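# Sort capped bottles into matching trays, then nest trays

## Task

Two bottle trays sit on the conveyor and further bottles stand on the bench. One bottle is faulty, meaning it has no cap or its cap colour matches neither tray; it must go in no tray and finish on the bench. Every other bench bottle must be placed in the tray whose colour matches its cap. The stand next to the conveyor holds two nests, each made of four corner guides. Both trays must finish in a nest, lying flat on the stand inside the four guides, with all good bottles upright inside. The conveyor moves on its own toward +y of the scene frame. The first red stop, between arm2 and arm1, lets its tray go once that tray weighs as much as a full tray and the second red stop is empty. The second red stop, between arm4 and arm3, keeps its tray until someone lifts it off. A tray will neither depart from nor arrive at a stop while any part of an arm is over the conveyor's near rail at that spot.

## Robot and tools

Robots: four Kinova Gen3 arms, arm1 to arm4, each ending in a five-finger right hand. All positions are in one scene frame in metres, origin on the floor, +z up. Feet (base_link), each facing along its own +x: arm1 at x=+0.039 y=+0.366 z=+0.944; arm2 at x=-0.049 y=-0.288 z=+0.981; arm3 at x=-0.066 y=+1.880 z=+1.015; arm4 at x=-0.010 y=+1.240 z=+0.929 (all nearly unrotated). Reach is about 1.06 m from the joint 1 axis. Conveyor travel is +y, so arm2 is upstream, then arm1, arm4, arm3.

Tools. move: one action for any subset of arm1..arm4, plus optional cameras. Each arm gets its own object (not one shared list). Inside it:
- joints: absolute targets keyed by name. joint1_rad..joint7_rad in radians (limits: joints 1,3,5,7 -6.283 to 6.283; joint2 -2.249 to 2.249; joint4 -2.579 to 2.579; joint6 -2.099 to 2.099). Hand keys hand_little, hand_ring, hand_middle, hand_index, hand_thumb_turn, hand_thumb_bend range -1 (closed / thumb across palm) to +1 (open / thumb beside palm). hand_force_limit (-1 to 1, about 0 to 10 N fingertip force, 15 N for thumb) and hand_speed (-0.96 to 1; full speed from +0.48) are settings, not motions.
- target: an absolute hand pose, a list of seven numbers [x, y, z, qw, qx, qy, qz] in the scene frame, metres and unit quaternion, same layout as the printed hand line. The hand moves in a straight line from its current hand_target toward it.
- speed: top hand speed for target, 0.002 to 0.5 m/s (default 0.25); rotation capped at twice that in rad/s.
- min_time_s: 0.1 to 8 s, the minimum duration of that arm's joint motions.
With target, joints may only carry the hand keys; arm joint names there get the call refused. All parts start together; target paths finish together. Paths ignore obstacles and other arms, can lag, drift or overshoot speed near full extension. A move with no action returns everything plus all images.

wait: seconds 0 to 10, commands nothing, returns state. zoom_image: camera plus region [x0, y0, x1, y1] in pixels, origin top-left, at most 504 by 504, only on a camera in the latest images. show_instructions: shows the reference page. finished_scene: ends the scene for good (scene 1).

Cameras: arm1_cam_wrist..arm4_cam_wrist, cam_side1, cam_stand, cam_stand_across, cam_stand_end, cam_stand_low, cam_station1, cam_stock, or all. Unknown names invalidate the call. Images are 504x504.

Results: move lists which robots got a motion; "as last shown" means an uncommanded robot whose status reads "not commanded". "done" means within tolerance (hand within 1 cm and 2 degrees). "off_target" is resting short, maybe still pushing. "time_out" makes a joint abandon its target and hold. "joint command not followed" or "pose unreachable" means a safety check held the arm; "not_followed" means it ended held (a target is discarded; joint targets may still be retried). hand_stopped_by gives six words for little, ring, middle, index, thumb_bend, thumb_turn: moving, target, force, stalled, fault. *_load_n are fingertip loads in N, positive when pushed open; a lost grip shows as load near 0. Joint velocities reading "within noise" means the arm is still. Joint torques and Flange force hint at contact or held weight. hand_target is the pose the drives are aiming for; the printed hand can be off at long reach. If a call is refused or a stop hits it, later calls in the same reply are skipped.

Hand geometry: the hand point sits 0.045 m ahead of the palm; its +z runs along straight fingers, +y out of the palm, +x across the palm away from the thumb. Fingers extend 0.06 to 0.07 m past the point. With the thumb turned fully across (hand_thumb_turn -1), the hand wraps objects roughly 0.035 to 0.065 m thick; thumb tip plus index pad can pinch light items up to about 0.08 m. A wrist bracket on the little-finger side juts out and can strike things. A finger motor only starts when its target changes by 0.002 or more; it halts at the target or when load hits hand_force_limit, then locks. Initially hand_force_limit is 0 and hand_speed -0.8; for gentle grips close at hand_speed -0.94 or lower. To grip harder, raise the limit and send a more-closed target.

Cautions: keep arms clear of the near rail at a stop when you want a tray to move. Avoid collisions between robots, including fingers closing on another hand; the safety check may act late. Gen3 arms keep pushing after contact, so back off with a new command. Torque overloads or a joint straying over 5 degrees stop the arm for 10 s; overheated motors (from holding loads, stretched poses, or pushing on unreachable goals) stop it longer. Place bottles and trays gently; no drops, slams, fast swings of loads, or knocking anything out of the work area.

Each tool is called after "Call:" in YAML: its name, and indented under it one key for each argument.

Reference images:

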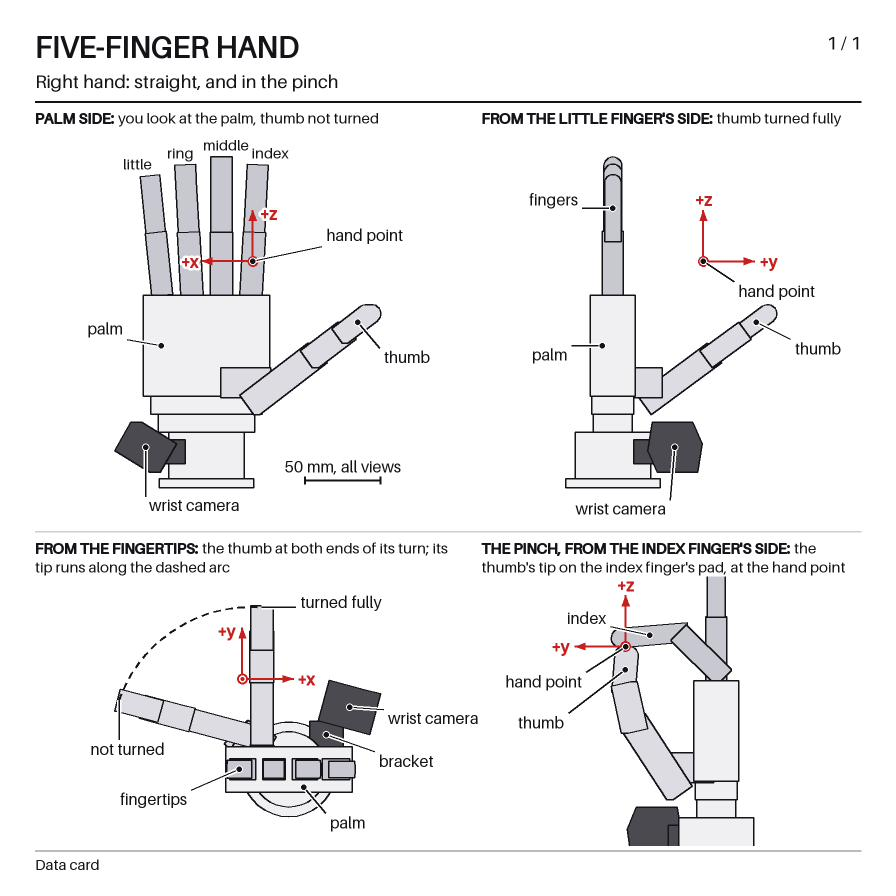

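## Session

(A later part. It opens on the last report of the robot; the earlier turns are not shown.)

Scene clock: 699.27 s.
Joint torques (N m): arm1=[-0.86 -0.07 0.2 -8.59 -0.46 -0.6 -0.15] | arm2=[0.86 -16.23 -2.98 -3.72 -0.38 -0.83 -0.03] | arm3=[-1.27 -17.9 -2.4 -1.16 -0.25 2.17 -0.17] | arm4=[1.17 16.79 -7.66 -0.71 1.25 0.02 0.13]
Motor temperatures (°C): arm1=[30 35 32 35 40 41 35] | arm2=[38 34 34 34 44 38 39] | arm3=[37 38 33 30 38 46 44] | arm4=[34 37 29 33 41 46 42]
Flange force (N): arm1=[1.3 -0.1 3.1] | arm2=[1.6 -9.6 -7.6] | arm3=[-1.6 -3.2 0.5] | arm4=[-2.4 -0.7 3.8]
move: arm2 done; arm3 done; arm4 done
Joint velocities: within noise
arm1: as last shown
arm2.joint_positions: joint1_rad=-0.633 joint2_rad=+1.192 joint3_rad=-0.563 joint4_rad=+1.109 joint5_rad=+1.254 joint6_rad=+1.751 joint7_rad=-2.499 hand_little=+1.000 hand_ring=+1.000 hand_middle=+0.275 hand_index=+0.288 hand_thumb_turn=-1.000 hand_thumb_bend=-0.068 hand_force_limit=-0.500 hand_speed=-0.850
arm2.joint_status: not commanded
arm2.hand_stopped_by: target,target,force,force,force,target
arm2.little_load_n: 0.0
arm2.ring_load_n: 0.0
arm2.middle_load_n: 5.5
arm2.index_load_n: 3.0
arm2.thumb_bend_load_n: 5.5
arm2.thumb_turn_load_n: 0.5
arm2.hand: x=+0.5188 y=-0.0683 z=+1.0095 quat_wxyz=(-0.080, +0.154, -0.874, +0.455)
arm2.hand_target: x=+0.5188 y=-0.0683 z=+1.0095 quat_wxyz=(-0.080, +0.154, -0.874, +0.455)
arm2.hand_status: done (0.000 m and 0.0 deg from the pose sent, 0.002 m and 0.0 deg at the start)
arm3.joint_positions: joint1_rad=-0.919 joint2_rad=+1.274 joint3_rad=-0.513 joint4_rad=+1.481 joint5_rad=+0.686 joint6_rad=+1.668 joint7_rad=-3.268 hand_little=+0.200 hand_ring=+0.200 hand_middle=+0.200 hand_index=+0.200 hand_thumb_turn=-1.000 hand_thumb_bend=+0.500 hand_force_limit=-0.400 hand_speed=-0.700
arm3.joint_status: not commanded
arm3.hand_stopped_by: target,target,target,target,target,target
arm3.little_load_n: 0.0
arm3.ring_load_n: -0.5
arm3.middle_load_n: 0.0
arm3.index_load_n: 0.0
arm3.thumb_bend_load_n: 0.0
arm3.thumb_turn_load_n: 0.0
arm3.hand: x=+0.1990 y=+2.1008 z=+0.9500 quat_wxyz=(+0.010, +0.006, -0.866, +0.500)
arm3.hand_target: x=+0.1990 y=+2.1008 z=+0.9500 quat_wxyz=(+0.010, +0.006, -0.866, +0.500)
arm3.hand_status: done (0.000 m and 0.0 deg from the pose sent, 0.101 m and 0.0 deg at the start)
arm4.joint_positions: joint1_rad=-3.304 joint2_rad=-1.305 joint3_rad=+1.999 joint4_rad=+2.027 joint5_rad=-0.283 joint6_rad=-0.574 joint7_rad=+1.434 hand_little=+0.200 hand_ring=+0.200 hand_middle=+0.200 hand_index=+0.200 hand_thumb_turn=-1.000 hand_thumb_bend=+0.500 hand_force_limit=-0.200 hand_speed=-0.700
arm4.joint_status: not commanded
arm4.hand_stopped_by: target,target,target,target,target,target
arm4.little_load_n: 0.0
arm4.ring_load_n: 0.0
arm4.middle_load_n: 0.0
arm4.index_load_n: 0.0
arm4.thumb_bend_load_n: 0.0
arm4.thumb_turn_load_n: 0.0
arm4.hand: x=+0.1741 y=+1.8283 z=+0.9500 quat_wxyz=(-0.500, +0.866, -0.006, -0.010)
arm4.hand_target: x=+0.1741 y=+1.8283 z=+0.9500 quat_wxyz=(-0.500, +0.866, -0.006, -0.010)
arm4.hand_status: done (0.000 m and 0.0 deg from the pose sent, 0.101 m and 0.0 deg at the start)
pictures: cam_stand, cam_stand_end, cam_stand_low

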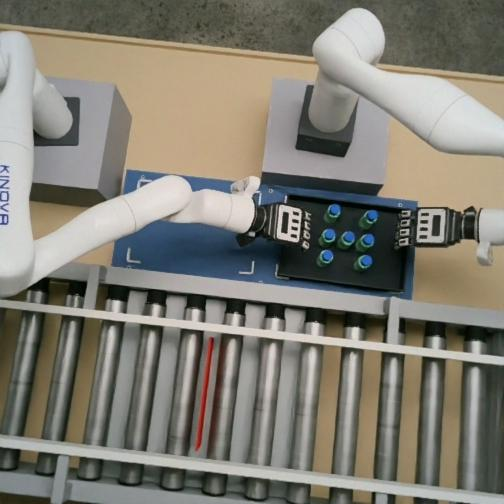

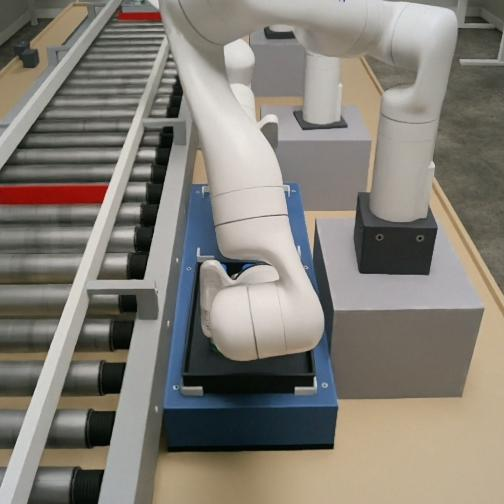

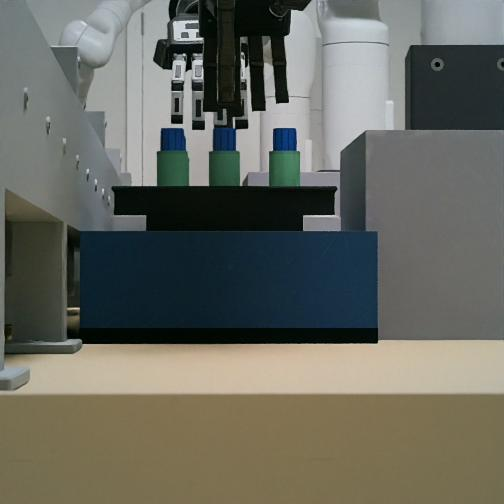

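Call:
move:
  arm2: {"target": [0.5188, -0.0683, 1.0110, 0.0802, -0.1540, 0.8735, -0.4547], "speed": 0.03}
  arm3: {"target": [0.30, 2.0, 1.15, 0, 0, 0.866, -0.5], "speed": 0.2}
  arm4: {"target": [0.22, 1.55, 1.15, 0.5, -0.866, 0, 0], "speed": 0.2}

Call:
move:
  arm2: {"joints": {"hand_thumb_bend": 0.4, "hand_speed": -0.5}}

Call:
move:
  arm2: {"joints": {"hand_index": 0.6, "hand_middle": 0.6, "hand_thumb_bend": 0.6, "hand_speed": -0.4}}

Call:
move:
  arm2: {"target": [0.5188, -0.0683, 1.15, 0.0802, -0.1540, 0.8735, -0.4547], "speed": 0.2}
  arm4: {"target": [0.25, 1.28, 1.25, 0.5, -0.866, 0, 0], "speed": 0.2}
  cameras: ["cam_station1", "cam_side1", "cam_stand"]

Call:
move:
  arm2: {"target": [0.28, -0.35, 1.22, 0, 0, 0.887, -0.4617], "speed": 0.35}
  cameras: ["cam_station1", "cam_side1", "cam_stock"]

Scene clock: 706.17 s.
Joint torques (N m): arm1=[-0.89 -0.05 0.17 -8.61 -0.42 -0.58 -0.16] | arm2=[0.33 -20.52 -2.49 -4.65 0.64 0.72 -0.1] | arm3=[-1.2 -15.88 -1.74 -3.23 0.51 2.14 -0.18] | arm4=[1.28 7.64 -4.13 -5.37 -0.1 -0.29 0.16]
Motor temperatures (°C): arm1=[30 35 32 35 40 41 35] | arm2=[38 34 34 34 44 38 39] | arm3=[37 38 33 30 38 46 44] | arm4=[34 37 29 33 41 46 42]
Flange force (N): arm1=[1.3 -0.2 3.3] | arm2=[1.2 -3.9 -2.4] | arm3=[-0.7 -3.5 1.2] | arm4=[-0.8 -1.6 4.9]
move: arm2 done; arm3 done; arm4 done
Joint velocities: within noise
arm1: as last shown
arm2.joint_positions: joint1_rad=-0.633 joint2_rad=+1.189 joint3_rad=-0.563 joint4_rad=+1.109 joint5_rad=+1.253 joint6_rad=+1.753 joint7_rad=-2.497 hand_little=+1.000 hand_ring=+1.000 hand_middle=+0.275 hand_index=+0.288 hand_thumb_turn=-1.000 hand_thumb_bend=-0.068 hand_force_limit=-0.500 hand_speed=-0.850
arm2.joint_status: not commanded
arm2.hand_stopped_by: target,target,force,force,force,target
arm2.little_load_n: 0.0
arm2.ring_load_n: 0.0
arm2.middle_load_n: 5.5
arm2.index_load_n: 3.0
arm2.thumb_bend_load_n: 6.5
arm2.thumb_turn_load_n: 0.5
arm2.hand: x=+0.5188 y=-0.0683 z=+1.0110 quat_wxyz=(-0.080, +0.154, -0.874, +0.455)
arm2.hand_target: x=+0.5188 y=-0.0683 z=+1.0110 quat_wxyz=(-0.080, +0.154, -0.874, +0.455)
arm2.hand_status: done (0.000 m and 0.0 deg from the pose sent, 0.001 m and 0.0 deg at the start)
arm3.joint_positions: joint1_rad=-0.636 joint2_rad=+0.826 joint3_rad=-0.515 joint4_rad=+1.647 joint5_rad=+0.755 joint6_rad=+1.836 joint7_rad=-2.949 hand_little=+0.200 hand_ring=+0.200 hand_middle=+0.200 hand_index=+0.200 hand_thumb_turn=-1.000 hand_thumb_bend=+0.500 hand_force_limit=-0.400 hand_speed=-0.700
arm3.joint_status: not commanded
arm3.hand_stopped_by: target,target,target,target,target,target
arm3.little_load_n: 0.0
arm3.ring_load_n: 0.0
arm3.middle_load_n: 0.0
arm3.index_load_n: 0.0
arm3.thumb_bend_load_n: 0.0
arm3.thumb_turn_load_n: 0.0
arm3.hand: x=+0.3000 y=+2.0000 z=+1.1500 quat_wxyz=(+0.000, +0.000, -0.866, +0.500)
arm3.hand_target: x=+0.3000 y=+2.0000 z=+1.1500 quat_wxyz=(+0.000, +0.000, -0.866, +0.500)
arm3.hand_status: done (0.000 m and 0.0 deg from the pose sent, 0.246 m and 1.3 deg at the start)
arm4.joint_positions: joint1_rad=-2.178 joint2_rad=-0.758 joint3_rad=+1.462 joint4_rad=+2.361 joint5_rad=-0.370 joint6_rad=+0.157 joint7_rad=+1.340 hand_little=+0.200 hand_ring=+0.200 hand_middle=+0.200 hand_index=+0.200 hand_thumb_turn=-1.000 hand_thumb_bend=+0.500 hand_force_limit=-0.200 hand_speed=-0.700
arm4.joint_status: not commanded
arm4.hand_stopped_by: target,target,target,target,target,target
arm4.little_load_n: 0.0
arm4.ring_load_n: 0.0
arm4.middle_load_n: 0.0
arm4.index_load_n: 0.0
arm4.thumb_bend_load_n: 0.0
arm4.thumb_turn_load_n: 0.0
arm4.hand: x=+0.2200 y=+1.5500 z=+1.1500 quat_wxyz=(-0.500, +0.866, +0.000, +0.000)
arm4.hand_target: x=+0.2200 y=+1.5500 z=+1.1500 quat_wxyz=(-0.500, +0.866, +0.000, +0.000)
arm4.hand_status: done (0.000 m and 0.0 deg from the pose sent, 0.346 m and 1.3 deg at the start)
pictures: none

Scene clock: 707.30 s.
Joint torques (N m): arm1=[-0.89 -0.02 0.22 -8.51 -0.44 -0.6 -0.14] | arm2=[0.28 -21.86 -2.45 -4.97 0.83 1.31 -0.18] | arm3=[-1.24 -15.84 -1.71 -3.25 0.53 2.13 -0.19] | arm4=[1.23 7.65 -4.23 -5.45 -0.11 -0.24 0.15]
Motor temperatures (°C): arm1=[30 35 32 35 40 41 35] | arm2=[38 34 34 34 44 38 39] | arm3=[37 38 33 30 38 46 44] | arm4=[34 37 29 33 41 46 42]
Flange force (N): arm1=[1.3 0.0 2.8] | arm2=[0.9 -2.1 -0.7] | arm3=[-0.7 -3.7 1.3] | arm4=[-1.0 -1.1 5.2]
move: arm2 done
Joint velocities: within noise
arm1, arm3, arm4: as last shown
arm1.middle_load_n: 0.5
arm2.joint_positions: joint1_rad=-0.633 joint2_rad=+1.189 joint3_rad=-0.563 joint4_rad=+1.109 joint5_rad=+1.253 joint6_rad=+1.753 joint7_rad=-2.497 hand_little=+1.000 hand_ring=+1.000 hand_middle=+0.275 hand_index=+0.288 hand_thumb_turn=-1.000 hand_thumb_bend=+0.400 hand_force_limit=-0.500 hand_speed=-0.500
arm2.joint_status: all done
arm2.hand_stopped_by: target,target,force,force,target,target
arm2.little_load_n: 0.0
arm2.ring_load_n: 0.0
arm2.middle_load_n: 0.0
arm2.index_load_n: 0.0
arm2.thumb_bend_load_n: 0.0
arm2.thumb_turn_load_n: 0.0
arm2.hand: x=+0.5188 y=-0.0683 z=+1.0110 quat_wxyz=(-0.080, +0.154, -0.874, +0.455)
arm2.hand_target: x=+0.5188 y=-0.0683 z=+1.0110 quat_wxyz=(-0.080, +0.154, -0.874, +0.455)
arm2.hand_status: not commanded
pictures: none

Scene clock: 708.03 s.
Joint torques (N m): arm1=[-0.88 -0.1 0.23 -8.57 -0.43 -0.6 -0.14] | arm2=[0.35 -21.99 -2.39 -4.82 0.9 1.3 -0.11] | arm3=[-1.21 -15.84 -1.74 -3.23 0.52 2.15 -0.16] | arm4=[1.23 7.63 -4.16 -5.43 -0.11 -0.28 0.15]
Motor temperatures (°C): arm1=[30 35 32 35 40 41 35] | arm2=[38 34 34 34 44 38 39] | arm3=[37 38 33 30 38 46 44] | arm4=[34 37 29 33 41 46 42]
Flange force (N): arm1=[1.2 0.1 3.0] | arm2=[0.3 -1.5 -1.0] | arm3=[-0.6 -3.6 1.2] | arm4=[-1.0 -1.4 4.8]
move: arm2 done
Joint velocities: within noise
arm1, arm3, arm4: as last shown
arm1.middle_load_n: 0.0
arm2.joint_positions: joint1_rad=-0.633 joint2_rad=+1.189 joint3_rad=-0.563 joint4_rad=+1.109 joint5_rad=+1.253 joint6_rad=+1.753 joint7_rad=-2.497 hand_little=+1.000 hand_ring=+1.000 hand_middle=+0.600 hand_index=+0.600 hand_thumb_turn=-1.000 hand_thumb_bend=+0.600 hand_force_limit=-0.500 hand_speed=-0.400
arm2.joint_status: all done
arm2.hand_stopped_by: target,target,target,target,target,target
arm2.little_load_n: 0.0
arm2.ring_load_n: 0.0
arm2.middle_load_n: 0.0
arm2.index_load_n: 0.0
arm2.thumb_bend_load_n: 0.0
arm2.thumb_turn_load_n: 0.0
arm2.hand: x=+0.5188 y=-0.0683 z=+1.0110 quat_wxyz=(-0.080, +0.154, -0.874, +0.455)
arm2.hand_target: x=+0.5188 y=-0.0683 z=+1.0110 quat_wxyz=(-0.080, +0.154, -0.874, +0.455)
arm2.hand_status: not commanded
arm3.thumb_turn_load_n: -0.5
pictures: none

Scene clock: 710.20 s.
Joint torques (N m): arm1=[-0.89 -0.03 0.27 -8.56 -0.44 -0.59 -0.17] | arm2=[0.3 -21.24 -2.18 -5.8 1.13 1.03 -0.12] | arm3=[-1.24 -15.86 -1.7 -3.21 0.51 2.13 -0.16] | arm4=[1.34 9.39 -4.89 -5.68 -1.73 -0.15 0.16]
Motor temperatures (°C): arm1=[30 35 32 35 40 41 35] | arm2=[38 34 34 34 44 38 39] | arm3=[37 38 33 30 38 46 44] | arm4=[34 37 29 33 41 46 42]
Flange force (N): arm1=[1.4 0.1 3.1] | arm2=[0.6 -1.6 -1.0] | arm3=[-0.7 -3.6 1.2] | arm4=[3.0 -1.3 1.3]
move: arm2 done; arm4 done
Joint velocities: within noise
arm1.joint_positions: joint1_rad=-0.600 joint2_rad=-0.412 joint3_rad=-0.041 joint4_rad=+1.487 joint5_rad=+0.000 joint6_rad=+1.948 joint7_rad=-1.776 hand_little=+1.000 hand_ring=+1.000 hand_middle=+0.650 hand_index=+0.650 hand_thumb_turn=-1.000 hand_thumb_bend=+0.600 hand_force_limit=-0.500 hand_speed=-0.400
arm1.joint_status: not commanded
arm1.hand_stopped_by: target,target,target,target,target,target
arm1.little_load_n: 0.0
arm1.ring_load_n: 0.0
arm1.middle_load_n: 0.0
arm1.index_load_n: 0.0
arm1.thumb_bend_load_n: -0.5
arm1.thumb_turn_load_n: 0.0
arm1.hand: x=+0.1617 y=+0.5139 z=+1.4473 quat_wxyz=(-0.057, +0.243, -0.968, -0.015)
arm1.hand_target: x=+0.1617 y=+0.5139 z=+1.4473 quat_wxyz=(-0.057, +0.243, -0.968, -0.015)
arm1.hand_status: not commanded
arm2.joint_positions: joint1_rad=-0.631 joint2_rad=+0.990 joint3_rad=-0.585 joint4_rad=+1.051 joint5_rad=+1.217 joint6_rad=+1.893 joint7_rad=-2.300 hand_little=+1.000 hand_ring=+1.000 hand_middle=+0.600 hand_index=+0.600 hand_thumb_turn=-1.000 hand_thumb_bend=+0.600 hand_force_limit=-0.500 hand_speed=-0.400
arm2.joint_status: not commanded
arm2.hand_stopped_by: target,target,target,target,target,target
arm2.little_load_n: 0.0
arm2.ring_load_n: 0.0
arm2.middle_load_n: 0.0
arm2.index_load_n: 0.0
arm2.thumb_bend_load_n: 0.0
arm2.thumb_turn_load_n: 0.0
arm2.hand: x=+0.5188 y=-0.0683 z=+1.1500 quat_wxyz=(-0.080, +0.154, -0.874, +0.455)
arm2.hand_target: x=+0.5188 y=-0.0683 z=+1.1500 quat_wxyz=(-0.080, +0.154, -0.874, +0.455)
arm2.hand_status: done (0.000 m and 0.0 deg from the pose sent, 0.139 m and 0.0 deg at the start)
arm3: as last shown
arm3.thumb_turn_load_n: 0.5
arm4.joint_positions: joint1_rad=-1.390 joint2_rad=-0.863 joint3_rad=+1.300 joint4_rad=+1.931 joint5_rad=-0.200 joint6_rad=+1.211 joint7_rad=+1.407 hand_little=+0.200 hand_ring=+0.200 hand_middle=+0.200 hand_index=+0.200 hand_thumb_turn=-1.000 hand_thumb_bend=+0.500 hand_force_limit=-0.200 hand_speed=-0.700
arm4.joint_status: not commanded
arm4.hand_stopped_by: target,target,target,target,target,target
arm4.little_load_n: 0.0
arm4.ring_load_n: 0.0
arm4.middle_load_n: 0.0
arm4.index_load_n: 0.0
arm4.thumb_bend_load_n: 0.0
arm4.thumb_turn_load_n: 0.5
arm4.hand: x=+0.2500 y=+1.2800 z=+1.2500 quat_wxyz=(-0.500, +0.866, +0.000, +0.000)
arm4.hand_target: x=+0.2500 y=+1.2800 z=+1.2500 quat_wxyz=(-0.500, +0.866, +0.000, +0.000)
arm4.hand_status: done (0.000 m and 0.0 deg from the pose sent, 0.289 m and 0.0 deg at the start)
pictures: cam_side1, cam_stand, cam_station1

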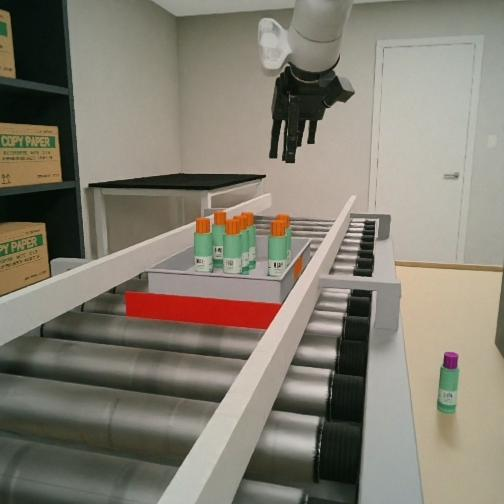

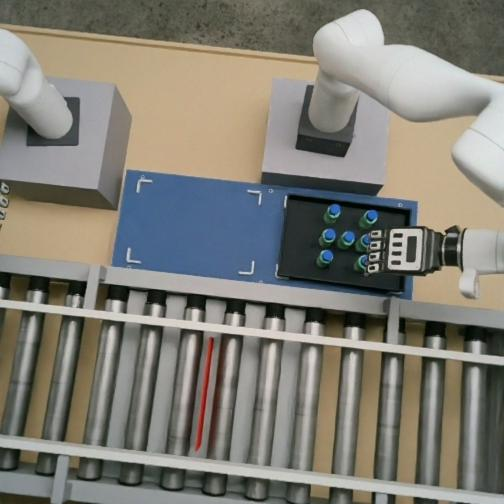

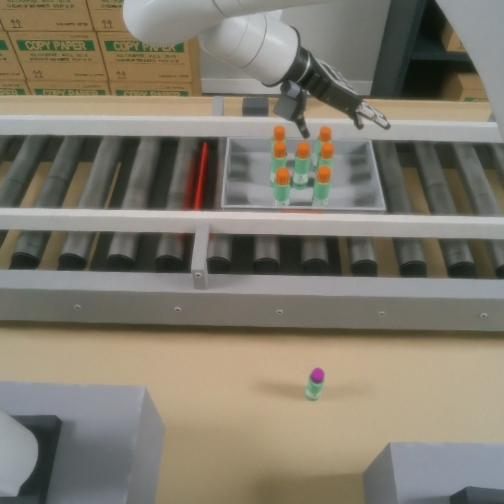

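Scene clock: 712.13 s.
Joint torques (N m): arm1=[-0.88 -0.01 0.21 -8.57 -0.43 -0.61 -0.12] | arm2=[0.32 -9.74 -1.57 -4.73 0.73 1.49 -0.11] | arm3=[-1.29 -15.8 -1.76 -3.21 0.51 2.14 -0.17] | arm4=[1.35 9.34 -4.86 -5.7 -1.75 -0.13 0.14]
Motor temperatures (°C): arm1=[30 35 32 35 40 41 35] | arm2=[38 34 34 34 44 38 39] | arm3=[37 38 33 30 38 46 44] | arm4=[34 37 29 33 41 46 42]
Flange force (N): arm1=[1.4 0.0 3.0] | arm2=[0.5 -2.0 -0.3] | arm3=[-0.8 -3.8 1.3] | arm4=[2.9 -1.3 1.4]
move: arm2 done
Joint velocities: within noise
arm1, arm3, arm4: as last shown
arm1.thumb_bend_load_n: 0.0
arm2.joint_positions: joint1_rad=-0.128 joint2_rad=+0.330 joint3_rad=-0.685 joint4_rad=+2.046 joint5_rad=+0.830 joint6_rad=+1.666 joint7_rad=-2.635 hand_little=+1.000 hand_ring=+1.000 hand_middle=+0.600 hand_index=+0.600 hand_thumb_turn=-1.000 hand_thumb_bend=+0.600 hand_force_limit=-0.500 hand_speed=-0.400
arm2.joint_status: not commanded
arm2.hand_stopped_by: target,target,target,target,target,target
arm2.little_load_n: 0.0
arm2.ring_load_n: 0.0
arm2.middle_load_n: 0.0
arm2.index_load_n: 0.0
arm2.thumb_bend_load_n: 0.0
arm2.thumb_turn_load_n: 0.0
arm2.hand: x=+0.2800 y=-0.3500 z=+1.2200 quat_wxyz=(+0.000, +0.000, -0.887, +0.462)
arm2.hand_target: x=+0.2800 y=-0.3500 z=+1.2200 quat_wxyz=(+0.000, +0.000, -0.887, +0.462)
arm2.hand_status: done (0.000 m and 0.0 deg from the pose sent, 0.376 m and 20.0 deg at the start; pose on its path clipped on 21 of 58 steps)
arm3.thumb_turn_load_n: 0.0
arm4.thumb_turn_load_n: 0.0
pictures: cam_side1, cam_station1, cam_stock

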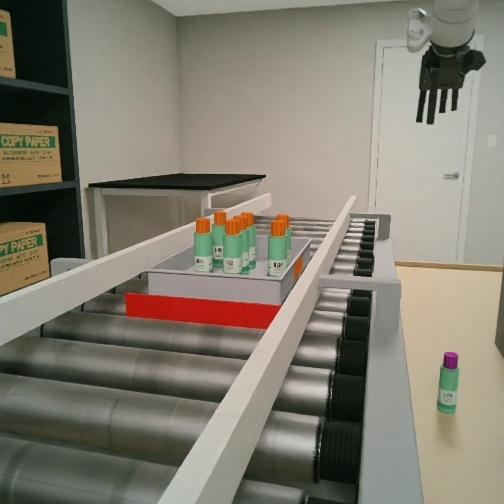

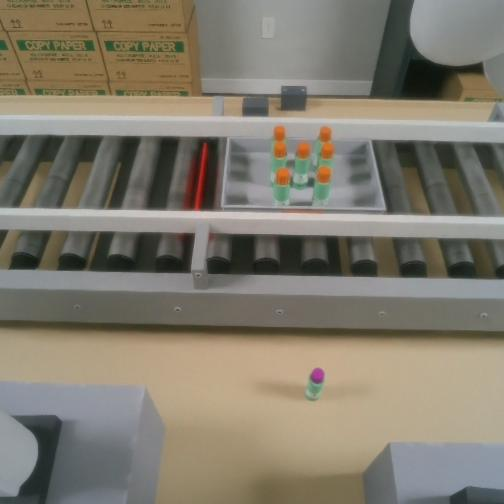

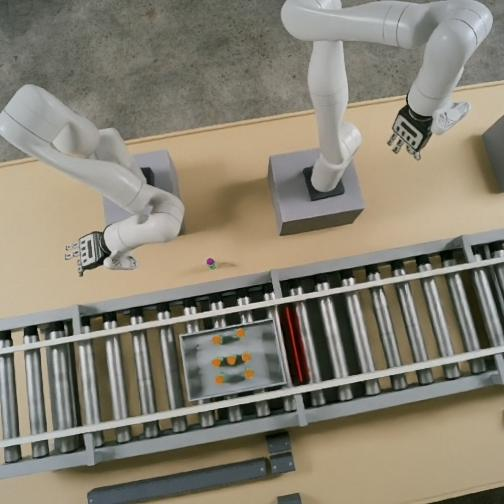

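Call:
move:
  arm3: {"target": [0.28, 1.98, 1.25, 0, 0, 0.866, -0.5], "speed": 0.2}
  cameras: ["cam_side1"]

Call:
wait:
  seconds: 6
  cameras: ["cam_side1", "cam_stock", "cam_stand", "cam_stand_low"]

Scene clock: 715.53 s.
Joint torques (N m): arm1=[-0.88 -0.09 0.25 -8.59 -0.46 -0.59 -0.16] | arm2=[0.34 -9.72 -1.58 -4.72 0.67 1.51 -0.11] | arm3=[-1.22 -13.81 -1.59 -4.22 0.77 2.06 -0.17] | arm4=[1.36 9.37 -4.87 -5.72 -1.74 -0.12 0.18]
Motor temperatures (°C): arm1=[30 35 32 35 40 41 35] | arm2=[38 34 34 34 44 38 39] | arm3=[37 38 33 30 38 46 44] | arm4=[34 37 29 33 41 46 42]
Flange force (N): arm1=[1.3 0.0 3.1] | arm2=[0.4 -2.0 -0.2] | arm3=[-0.4 -3.7 1.7] | arm4=[2.9 -1.3 1.5]
move: arm3 done
Joint velocities: within noise
arm1, arm2, arm4: as last shown
arm1.thumb_turn_load_n: -0.5
arm2.middle_load_n: -0.5
arm3.joint_positions: joint1_rad=-0.602 joint2_rad=+0.611 joint3_rad=-0.549 joint4_rad=+1.664 joint5_rad=+0.706 joint6_rad=+1.970 joint7_rad=-2.823 hand_little=+0.200 hand_ring=+0.200 hand_middle=+0.200 hand_index=+0.200 hand_thumb_turn=-1.000 hand_thumb_bend=+0.500 hand_force_limit=-0.400 hand_speed=-0.700
arm3.joint_status: not commanded
arm3.hand_stopped_by: target,target,target,target,target,target
arm3.little_load_n: 0.0
arm3.ring_load_n: 0.0
arm3.middle_load_n: 0.0
arm3.index_load_n: 0.0
arm3.thumb_bend_load_n: 0.0
arm3.thumb_turn_load_n: 0.0
arm3.hand: x=+0.2800 y=+1.9800 z=+1.2500 quat_wxyz=(+0.000, +0.000, -0.866, +0.500)
arm3.hand_target: x=+0.2800 y=+1.9800 z=+1.2500 quat_wxyz=(+0.000, +0.000, -0.866, +0.500)
arm3.hand_status: done (0.000 m and 0.0 deg from the pose sent, 0.104 m and 0.0 deg at the start)
arm4.index_load_n: -0.5
arm4.thumb_bend_load_n: 0.5

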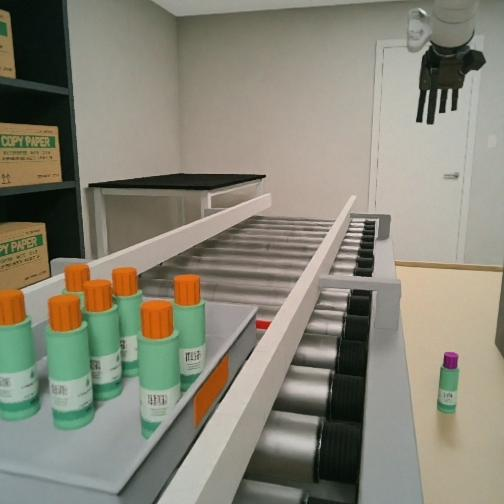

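Scene clock: 721.53 s.
Joint torques (N m): arm1=[-0.87 -0.1 0.24 -8.59 -0.43 -0.62 -0.16] | arm2=[0.38 -9.74 -1.51 -4.71 0.66 1.5 -0.13] | arm3=[-1.3 -13.79 -1.59 -4.21 0.73 2.09 -0.17] | arm4=[1.38 9.4 -4.83 -5.69 -1.74 -0.13 0.14]
Motor temperatures (°C): arm1=[30 35 32 35 40 41 35] | arm2=[38 34 34 34 44 38 39] | arm3=[37 38 33 30 38 46 44] | arm4=[34 37 29 33 41 46 42]
Flange force (N): arm1=[1.3 0.0 3.0] | arm2=[0.4 -1.9 -0.3] | arm3=[-0.5 -3.8 1.9] | arm4=[2.9 -1.3 1.4]
Joint velocities: within noise
arm1.joint_positions: joint1_rad=-0.600 joint2_rad=-0.412 joint3_rad=-0.041 joint4_rad=+1.487 joint5_rad=+0.000 joint6_rad=+1.948 joint7_rad=-1.776 hand_little=+1.000 hand_ring=+1.000 hand_middle=+0.650 hand_index=+0.650 hand_thumb_turn=-1.000 hand_thumb_bend=+0.600 hand_force_limit=-0.500 hand_speed=-0.400
arm1.joint_status: not commanded
arm1.hand_stopped_by: target,target,target,target,target,target
arm1.little_load_n: 0.0
arm1.ring_load_n: 0.0
arm1.middle_load_n: 0.0
arm1.index_load_n: 0.0
arm1.thumb_bend_load_n: 0.0
arm1.thumb_turn_load_n: 0.0
arm1.hand: x=+0.1617 y=+0.5139 z=+1.4473 quat_wxyz=(-0.057, +0.243, -0.968, -0.015)
arm1.hand_target: x=+0.1617 y=+0.5139 z=+1.4473 quat_wxyz=(-0.057, +0.243, -0.968, -0.015)
arm1.hand_status: not commanded
arm2.joint_positions: joint1_rad=-0.128 joint2_rad=+0.330 joint3_rad=-0.685 joint4_rad=+2.046 joint5_rad=+0.830 joint6_rad=+1.666 joint7_rad=-2.635 hand_little=+1.000 hand_ring=+1.000 hand_middle=+0.600 hand_index=+0.600 hand_thumb_turn=-1.000 hand_thumb_bend=+0.600 hand_force_limit=-0.500 hand_speed=-0.400
arm2.joint_status: not commanded
arm2.hand_stopped_by: target,target,target,target,target,target
arm2.little_load_n: 0.0
arm2.ring_load_n: 0.0
arm2.middle_load_n: 0.0
arm2.index_load_n: 0.0
arm2.thumb_bend_load_n: 0.5
arm2.thumb_turn_load_n: 0.0
arm2.hand: x=+0.2800 y=-0.3500 z=+1.2200 quat_wxyz=(+0.000, +0.000, -0.887, +0.462)
arm2.hand_target: x=+0.2800 y=-0.3500 z=+1.2200 quat_wxyz=(+0.000, +0.000, -0.887, +0.462)
arm2.hand_status: not commanded
arm3.joint_positions: joint1_rad=-0.602 joint2_rad=+0.611 joint3_rad=-0.549 joint4_rad=+1.664 joint5_rad=+0.706 joint6_rad=+1.970 joint7_rad=-2.823 hand_little=+0.200 hand_ring=+0.200 hand_middle=+0.200 hand_index=+0.200 hand_thumb_turn=-1.000 hand_thumb_bend=+0.500 hand_force_limit=-0.400 hand_speed=-0.700
arm3.joint_status: not commanded
arm3.hand_stopped_by: target,target,target,target,target,target
arm3.little_load_n: 0.0
arm3.ring_load_n: 0.0
arm3.middle_load_n: 0.5
arm3.index_load_n: 0.0
arm3.thumb_bend_load_n: 0.0
arm3.thumb_turn_load_n: 0.0
arm3.hand: x=+0.2800 y=+1.9800 z=+1.2500 quat_wxyz=(+0.000, +0.000, -0.866, +0.500)
arm3.hand_target: x=+0.2800 y=+1.9800 z=+1.2500 quat_wxyz=(+0.000, +0.000, -0.866, +0.500)
arm3.hand_status: done (0.000 m and 0.0 deg from the pose sent, 0.104 m and 0.0 deg at the start)
arm4.joint_positions: joint1_rad=-1.390 joint2_rad=-0.863 joint3_rad=+1.300 joint4_rad=+1.931 joint5_rad=-0.200 joint6_rad=+1.211 joint7_rad=+1.407 hand_little=+0.200 hand_ring=+0.200 hand_middle=+0.200 hand_index=+0.200 hand_thumb_turn=-1.000 hand_thumb_bend=+0.500 hand_force_limit=-0.200 hand_speed=-0.700
arm4.joint_status: not commanded
arm4.hand_stopped_by: target,target,target,target,target,target
arm4.little_load_n: 0.0
arm4.ring_load_n: 0.0
arm4.middle_load_n: 0.0
arm4.index_load_n: 0.0
arm4.thumb_bend_load_n: 0.0
arm4.thumb_turn_load_n: 0.0
arm4.hand: x=+0.2500 y=+1.2800 z=+1.2500 quat_wxyz=(-0.500, +0.866, +0.000, +0.000)
arm4.hand_target: x=+0.2500 y=+1.2800 z=+1.2500 quat_wxyz=(-0.500, +0.866, +0.000, +0.000)
arm4.hand_status: not commanded
wait: 6.00 s; at rest by 0.27 s
pictures: cam_side1, cam_stand, cam_stand_low, cam_stock

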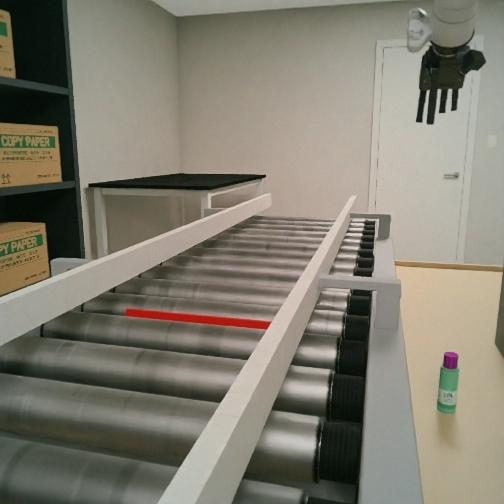

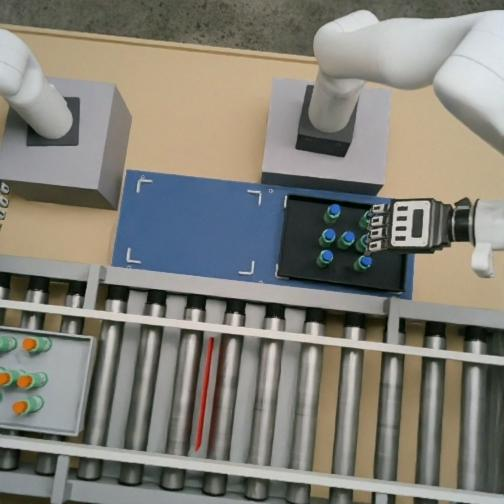

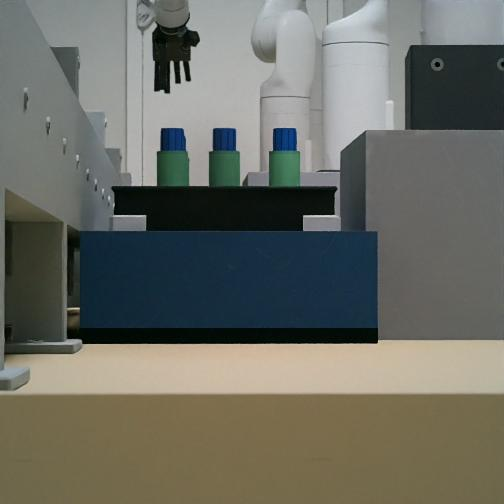

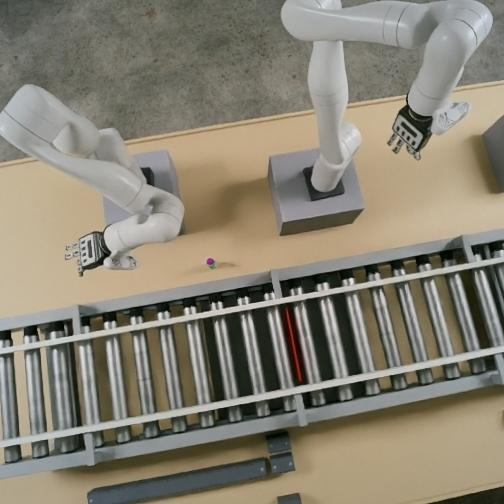

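Call:
wait:
  seconds: 3
  cameras: ["cam_stand", "cam_stand_across", "cam_stand_end"]

Call:
zoom_image:
  camera: "cam_stand"
  region: [0, 60, 260, 300]

Call:
zoom_image:
  camera: "cam_stand"
  region: [0, 300, 240, 460]

Scene clock: 733.80 s.
Joint torques (N m): arm1=[-0.87 0 0.23 -8.58 -0.42 -0.62 -0.16] | arm2=[0.3 -9.65 -1.58 -4.68 0.68 1.46 -0.12] | arm3=[-1.27 -13.72 -1.58 -4.27 0.74 2.06 -0.19] | arm4=[1.39 9.37 -4.83 -5.69 -1.75 -0.14 0.14]
Motor temperatures (°C): arm1=[30 35 32 35 40 41 35] | arm2=[38 34 34 34 44 38 38] | arm3=[37 38 33 30 38 46 44] | arm4=[34 37 29 33 41 46 42]
Flange force (N): arm1=[1.5 0.0 3.1] | arm2=[0.4 -2.3 -0.3] | arm3=[-0.3 -4.0 2.0] | arm4=[3.0 -1.4 1.4]
Joint velocities: within noise
arm1.joint_positions: joint1_rad=-0.600 joint2_rad=-0.412 joint3_rad=-0.041 joint4_rad=+1.487 joint5_rad=+0.000 joint6_rad=+1.948 joint7_rad=-1.776 hand_little=+1.000 hand_ring=+1.000 hand_middle=+0.650 hand_index=+0.650 hand_thumb_turn=-1.000 hand_thumb_bend=+0.600 hand_force_limit=-0.500 hand_speed=-0.400
arm1.joint_status: not commanded
arm1.hand_stopped_by: target,target,target,target,target,target
arm1.little_load_n: 0.0
arm1.ring_load_n: 0.0
arm1.middle_load_n: 0.0
arm1.index_load_n: 0.0
arm1.thumb_bend_load_n: 0.0
arm1.thumb_turn_load_n: 0.0
arm1.hand: x=+0.1617 y=+0.5139 z=+1.4473 quat_wxyz=(-0.057, +0.243, -0.968, -0.015)
arm1.hand_target: x=+0.1617 y=+0.5139 z=+1.4473 quat_wxyz=(-0.057, +0.243, -0.968, -0.015)
arm1.hand_status: not commanded
arm2.joint_positions: joint1_rad=-0.128 joint2_rad=+0.330 joint3_rad=-0.685 joint4_rad=+2.046 joint5_rad=+0.830 joint6_rad=+1.666 joint7_rad=-2.635 hand_little=+1.000 hand_ring=+1.000 hand_middle=+0.600 hand_index=+0.600 hand_thumb_turn=-1.000 hand_thumb_bend=+0.600 hand_force_limit=-0.500 hand_speed=-0.400
arm2.joint_status: not commanded
arm2.hand_stopped_by: target,target,target,target,target,target
arm2.little_load_n: 0.0
arm2.ring_load_n: 0.0
arm2.middle_load_n: 0.0
arm2.index_load_n: 0.0
arm2.thumb_bend_load_n: 0.0
arm2.thumb_turn_load_n: 0.0
arm2.hand: x=+0.2800 y=-0.3500 z=+1.2200 quat_wxyz=(+0.000, +0.000, -0.887, +0.462)
arm2.hand_target: x=+0.2800 y=-0.3500 z=+1.2200 quat_wxyz=(+0.000, +0.000, -0.887, +0.462)
arm2.hand_status: not commanded
arm3.joint_positions: joint1_rad=-0.602 joint2_rad=+0.611 joint3_rad=-0.549 joint4_rad=+1.664 joint5_rad=+0.706 joint6_rad=+1.970 joint7_rad=-2.823 hand_little=+0.200 hand_ring=+0.200 hand_middle=+0.200 hand_index=+0.200 hand_thumb_turn=-1.000 hand_thumb_bend=+0.500 hand_force_limit=-0.400 hand_speed=-0.700
arm3.joint_status: not commanded
arm3.hand_stopped_by: target,target,target,target,target,target
arm3.little_load_n: 0.0
arm3.ring_load_n: 0.0
arm3.middle_load_n: 0.0
arm3.index_load_n: 0.0
arm3.thumb_bend_load_n: 0.0
arm3.thumb_turn_load_n: 0.0
arm3.hand: x=+0.2800 y=+1.9800 z=+1.2500 quat_wxyz=(+0.000, +0.000, -0.866, +0.500)
arm3.hand_target: x=+0.2800 y=+1.9800 z=+1.2500 quat_wxyz=(+0.000, +0.000, -0.866, +0.500)
arm3.hand_status: done (0.000 m and 0.0 deg from the pose sent, 0.104 m and 0.0 deg at the start)
arm4.joint_positions: joint1_rad=-1.390 joint2_rad=-0.863 joint3_rad=+1.300 joint4_rad=+1.931 joint5_rad=-0.200 joint6_rad=+1.211 joint7_rad=+1.407 hand_little=+0.200 hand_ring=+0.200 hand_middle=+0.200 hand_index=+0.200 hand_thumb_turn=-1.000 hand_thumb_bend=+0.500 hand_force_limit=-0.200 hand_speed=-0.700
arm4.joint_status: not commanded
arm4.hand_stopped_by: target,target,target,target,target,target
arm4.little_load_n: 0.0
arm4.ring_load_n: 0.0
arm4.middle_load_n: 0.0
arm4.index_load_n: 0.0
arm4.thumb_bend_load_n: 0.0
arm4.thumb_turn_load_n: 0.0
arm4.hand: x=+0.2500 y=+1.2800 z=+1.2500 quat_wxyz=(-0.500, +0.866, +0.000, +0.000)
arm4.hand_target: x=+0.2500 y=+1.2800 z=+1.2500 quat_wxyz=(-0.500, +0.866, +0.000, +0.000)
arm4.hand_status: not commanded
wait: 3.00 s; at rest from the start

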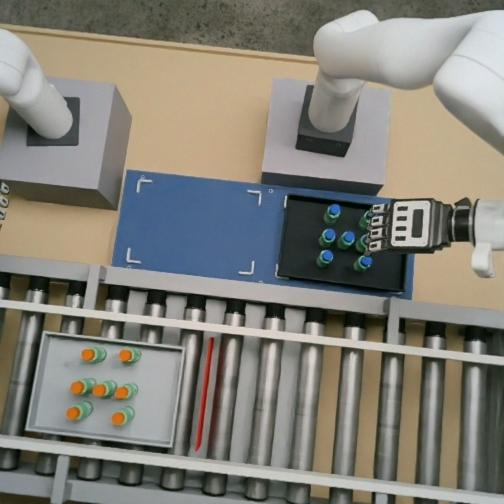

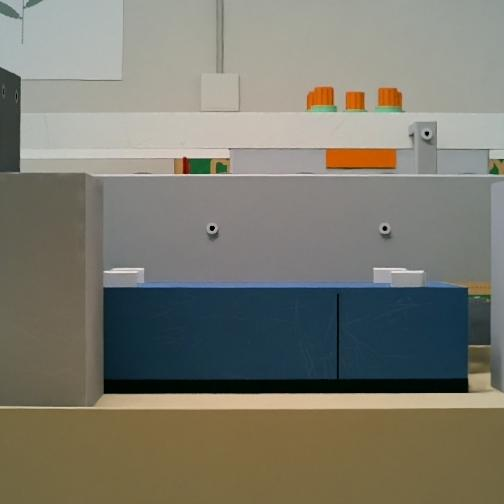

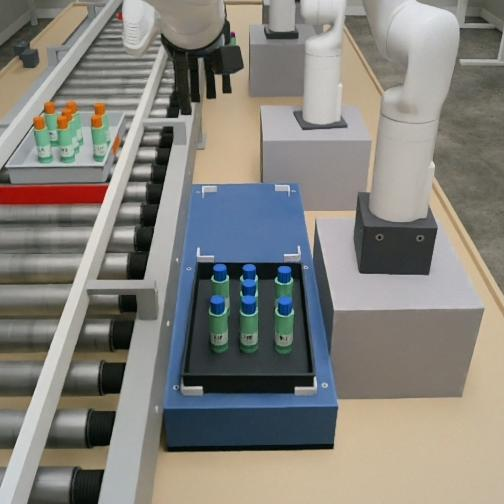

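Scaled by 1.938 from the camera's image (finer frame: 720x720).

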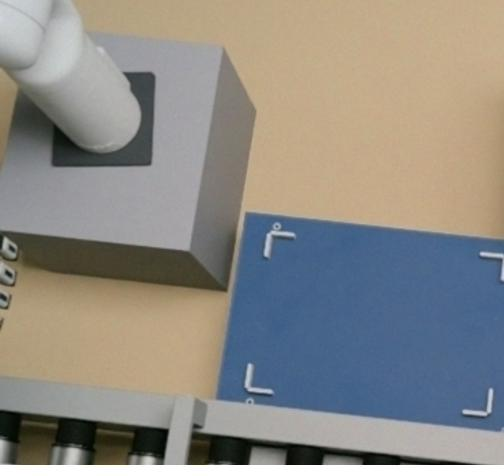

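Scaled by 2.100 from the camera's image (finer frame: 720x720).

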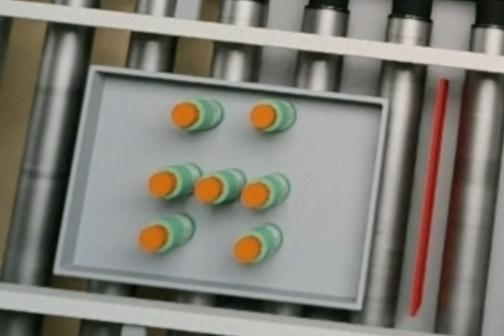

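Call:
move:
  arm3: {"target": [0.594, 1.618, 1.10, 0, 0, 0.866, -0.5], "speed": 0.25, "joints": {"hand_index": 0.2, "hand_middle": 0.2, "hand_ring": 0.2, "hand_little": 0.2, "hand_thumb_bend": 0.5, "hand_speed": -0.5}}
  arm4: {"target": [0.570, 1.335, 1.10, 0.5, -0.866, 0, 0], "speed": 0.25, "joints": {"hand_index": 0.2, "hand_middle": 0.2, "hand_ring": 0.2, "hand_little": 0.2, "hand_thumb_bend": 0.5, "hand_speed": -0.5}}

Call:
move:
  arm3: {"target": [0.594, 1.618, 0.99, 0, 0, 0.866, -0.5], "speed": 0.1}
  arm4: {"target": [0.570, 1.335, 0.988, 0.5, -0.866, 0, 0], "speed": 0.1}
  cameras: ["cam_stand", "cam_stand_across", "arm3_cam_wrist", "arm4_cam_wrist"]

Call:
zoom_image:
  camera: "cam_stand_across"
  region: [404, 60, 504, 180]

Call:
zoom_image:
  camera: "cam_stand_across"
  region: [180, 60, 280, 180]

Call:
zoom_image:
  camera: "cam_stand"
  region: [0, 300, 240, 460]

Scene clock: 751.23 s.
Joint torques (N m): arm1=[-0.88 -0.09 0.27 -8.58 -0.47 -0.57 -0.16] | arm2=[0.37 -9.72 -1.65 -4.69 0.64 1.48 -0.12] | arm3=[-1.22 -22.35 0.12 -5.96 1.85 1.28 -0.16] | arm4=[1.3 21.33 -7.4 -2.83 -1.8 0 0.13]
Motor temperatures (°C): arm1=[30 35 32 35 40 41 35] | arm2=[38 34 34 34 44 38 38] | arm3=[37 38 33 30 38 46 44] | arm4=[34 36 29 33 41 46 42]
Flange force (N): arm1=[1.3 0.1 3.1] | arm2=[0.3 -2.0 -0.3] | arm3=[0.4 -2.5 0.9] | arm4=[5.5 -0.7 0.8]
move: arm3 done; arm4 done
Joint velocities: within noise
arm1, arm2: as last shown
arm1.middle_load_n: -0.5
arm3.joint_positions: joint1_rad=+0.028 joint2_rad=+1.098 joint3_rad=-0.261 joint4_rad=+1.095 joint5_rad=+1.317 joint6_rad=+1.424 joint7_rad=-2.170 hand_little=+0.200 hand_ring=+0.200 hand_middle=+0.200 hand_index=+0.200 hand_thumb_turn=-1.000 hand_thumb_bend=+0.500 hand_force_limit=-0.400 hand_speed=-0.500
arm3.joint_status: all done
arm3.hand_stopped_by: target,target,target,target,target,target
arm3.little_load_n: 0.0
arm3.ring_load_n: 0.0
arm3.middle_load_n: 0.0
arm3.index_load_n: 0.0
arm3.thumb_bend_load_n: 0.0
arm3.thumb_turn_load_n: 0.0
arm3.hand: x=+0.5940 y=+1.6180 z=+1.1000 quat_wxyz=(+0.000, +0.000, -0.866, +0.500)
arm3.hand_target: x=+0.5940 y=+1.6180 z=+1.1000 quat_wxyz=(+0.000, +0.000, -0.866, +0.500)
arm3.hand_status: done (0.000 m and 0.0 deg from the pose sent, 0.502 m and 0.0 deg at the start)
arm4.joint_positions: joint1_rad=-2.309 joint2_rad=-1.240 joint3_rad=+1.835 joint4_rad=+1.090 joint5_rad=+0.116 joint6_rad=+1.252 joint7_rad=+1.469 hand_little=+0.200 hand_ring=+0.200 hand_middle=+0.200 hand_index=+0.200 hand_thumb_turn=-1.000 hand_thumb_bend=+0.500 hand_force_limit=-0.200 hand_speed=-0.500
arm4.joint_status: all done
arm4.hand_stopped_by: target,target,target,target,target,target
arm4.little_load_n: 0.0
arm4.ring_load_n: 0.0
arm4.middle_load_n: 0.0
arm4.index_load_n: 0.0
arm4.thumb_bend_load_n: 0.0
arm4.thumb_turn_load_n: 0.0
arm4.hand: x=+0.5700 y=+1.3350 z=+1.1000 quat_wxyz=(-0.500, +0.866, +0.000, +0.000)
arm4.hand_target: x=+0.5700 y=+1.3350 z=+1.1000 quat_wxyz=(-0.500, +0.866, +0.000, +0.000)
arm4.hand_status: done (0.000 m and 0.0 deg from the pose sent, 0.358 m and 0.0 deg at the start)
pictures: none

Scene clock: 752.90 s.
Joint torques (N m): arm1=[-0.87 -0.09 0.23 -8.59 -0.46 -0.57 -0.17] | arm2=[0.31 -9.7 -1.6 -4.67 0.7 1.49 -0.12] | arm3=[-1.17 -22.79 0.35 -5.39 1.66 1.5 -0.17] | arm4=[1.27 21.55 -7.67 -1.66 -1.73 0.22 0.11]
Motor temperatures (°C): arm1=[30 35 32 35 40 41 35] | arm2=[38 34 34 34 44 38 38] | arm3=[37 38 33 30 38 46 44] | arm4=[34 36 29 33 41 46 42]
Flange force (N): arm1=[1.2 -0.1 3.2] | arm2=[0.3 -2.1 -0.3] | arm3=[0.7 -2.7 0.7] | arm4=[4.7 -0.2 1.3]
move: arm3 done; arm4 done
Joint velocities: within noise
arm1, arm2: as last shown
arm1.middle_load_n: 0.0
arm3.joint_positions: joint1_rad=+0.016 joint2_rad=+1.285 joint3_rad=-0.237 joint4_rad=+1.057 joint5_rad=+1.364 joint6_rad=+1.358 joint7_rad=-2.307 hand_little=+0.200 hand_ring=+0.200 hand_middle=+0.200 hand_index=+0.200 hand_thumb_turn=-1.000 hand_thumb_bend=+0.500 hand_force_limit=-0.400 hand_speed=-0.500
arm3.joint_status: not commanded
arm3.hand_stopped_by: target,target,target,target,target,target
arm3.little_load_n: 0.0
arm3.ring_load_n: 0.0
arm3.middle_load_n: 0.0
arm3.index_load_n: 0.0
arm3.thumb_bend_load_n: 0.0
arm3.thumb_turn_load_n: 0.0
arm3.hand: x=+0.5940 y=+1.6180 z=+0.9900 quat_wxyz=(+0.000, +0.000, -0.866, +0.500)
arm3.hand_target: x=+0.5940 y=+1.6180 z=+0.9900 quat_wxyz=(+0.000, +0.000, -0.866, +0.500)
arm3.hand_status: done (0.000 m and 0.0 deg from the pose sent, 0.110 m and 0.0 deg at the start)
arm4.joint_positions: joint1_rad=-2.311 joint2_rad=-1.402 joint3_rad=+1.897 joint4_rad=+1.131 joint5_rad=+0.185 joint6_rad=+1.145 joint7_rad=+1.586 hand_little=+0.200 hand_ring=+0.200 hand_middle=+0.200 hand_index=+0.200 hand_thumb_turn=-1.000 hand_thumb_bend=+0.500 hand_force_limit=-0.200 hand_speed=-0.500
arm4.joint_status: not commanded
arm4.hand_stopped_by: target,target,target,target,target,target
arm4.little_load_n: 0.0
arm4.ring_load_n: 0.0
arm4.middle_load_n: 0.0
arm4.index_load_n: -0.5
arm4.thumb_bend_load_n: 0.0
arm4.thumb_turn_load_n: 0.0
arm4.hand: x=+0.5700 y=+1.3350 z=+0.9880 quat_wxyz=(-0.500, +0.866, +0.000, +0.000)
arm4.hand_target: x=+0.5700 y=+1.3350 z=+0.9880 quat_wxyz=(-0.500, +0.866, +0.000, +0.000)
arm4.hand_status: done (0.000 m and 0.0 deg from the pose sent, 0.112 m and 0.0 deg at the start)
pictures: arm3_cam_wrist, arm4_cam_wrist, cam_stand, cam_stand_across
arm3_cam_wrist: T_world_to_cam=[[-0.19554, 0.46771, -0.86198, 0.22224], [0.85688, 0.50899, 0.08179, -1.40815], [0.47699, -0.72262, -0.50029, 1.49739]] pos_world=[0.53582, 1.69484, 1.05588]
arm4_cam_wrist: T_world_to_cam=[[0.22914, -0.46549, -0.85488, 1.34236], [-0.83683, -0.5428, 0.07126, 1.12863], [-0.4972, 0.69906, -0.51391, -0.02526]] pos_world=[0.62433, 1.25513, 1.05415]

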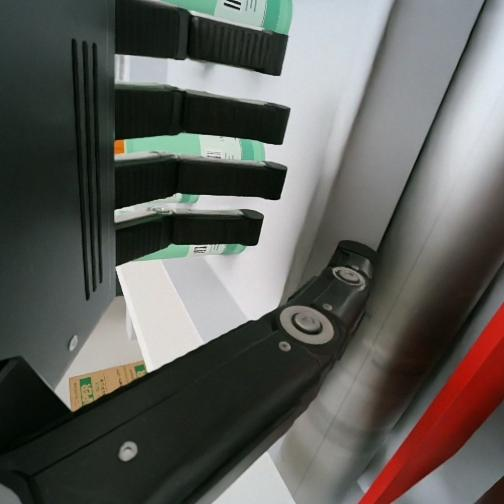

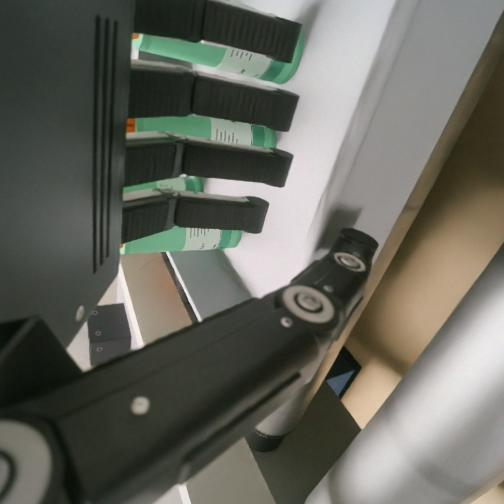

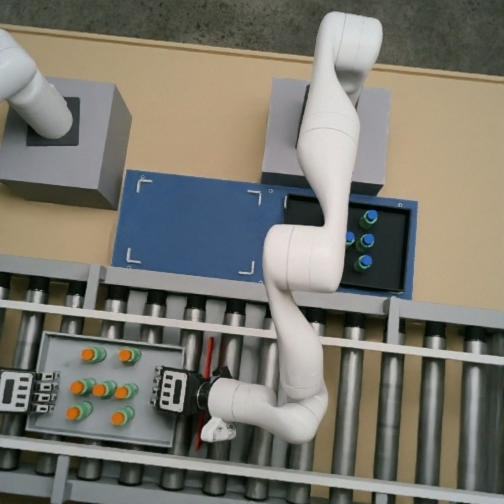

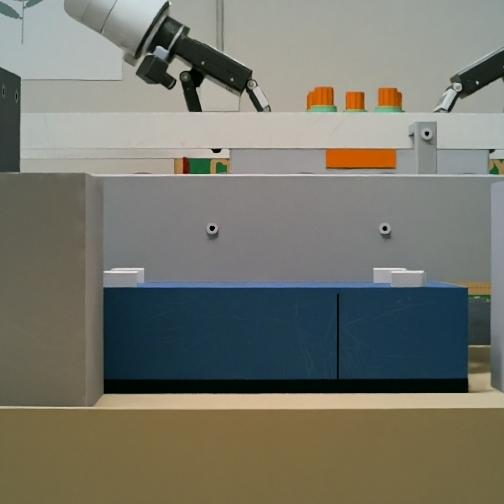

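Scaled by 4.200 from the camera's image (finer frame: 720x720).

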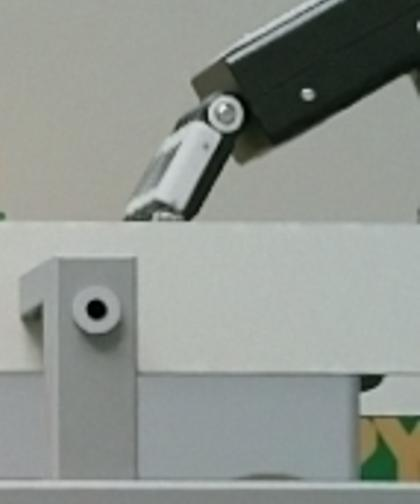

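Scaled by 4.200 from the camera's image (finer frame: 720x720).

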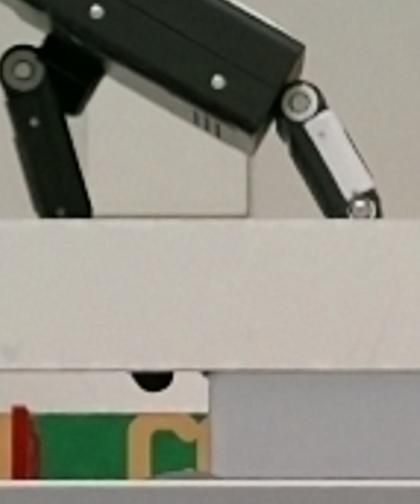

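Scaled by 2.100 from the camera's image (finer frame: 720x720).

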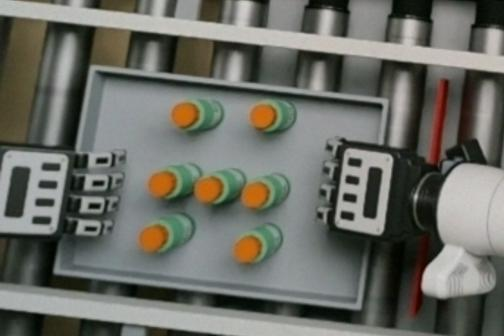

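Call:
zoom_image:
  camera: "arm3_cam_wrist"
  region: [280, 60, 480, 260]

Call:
zoom_image:
  camera: "arm4_cam_wrist"
  region: [280, 0, 480, 200]

Scaled by 2.520 from the camera's image (finer frame: 720x720).

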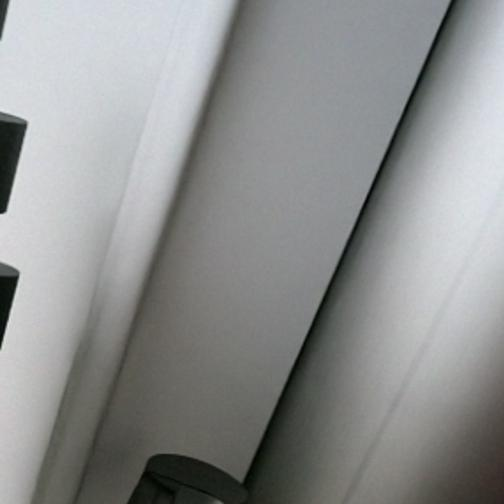

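Scaled by 2.520 from the camera's image (finer frame: 720x720).

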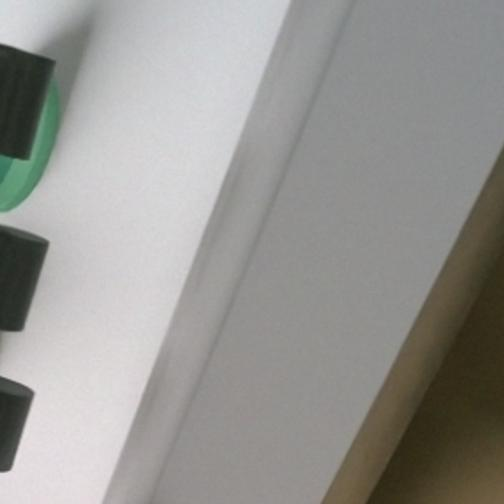

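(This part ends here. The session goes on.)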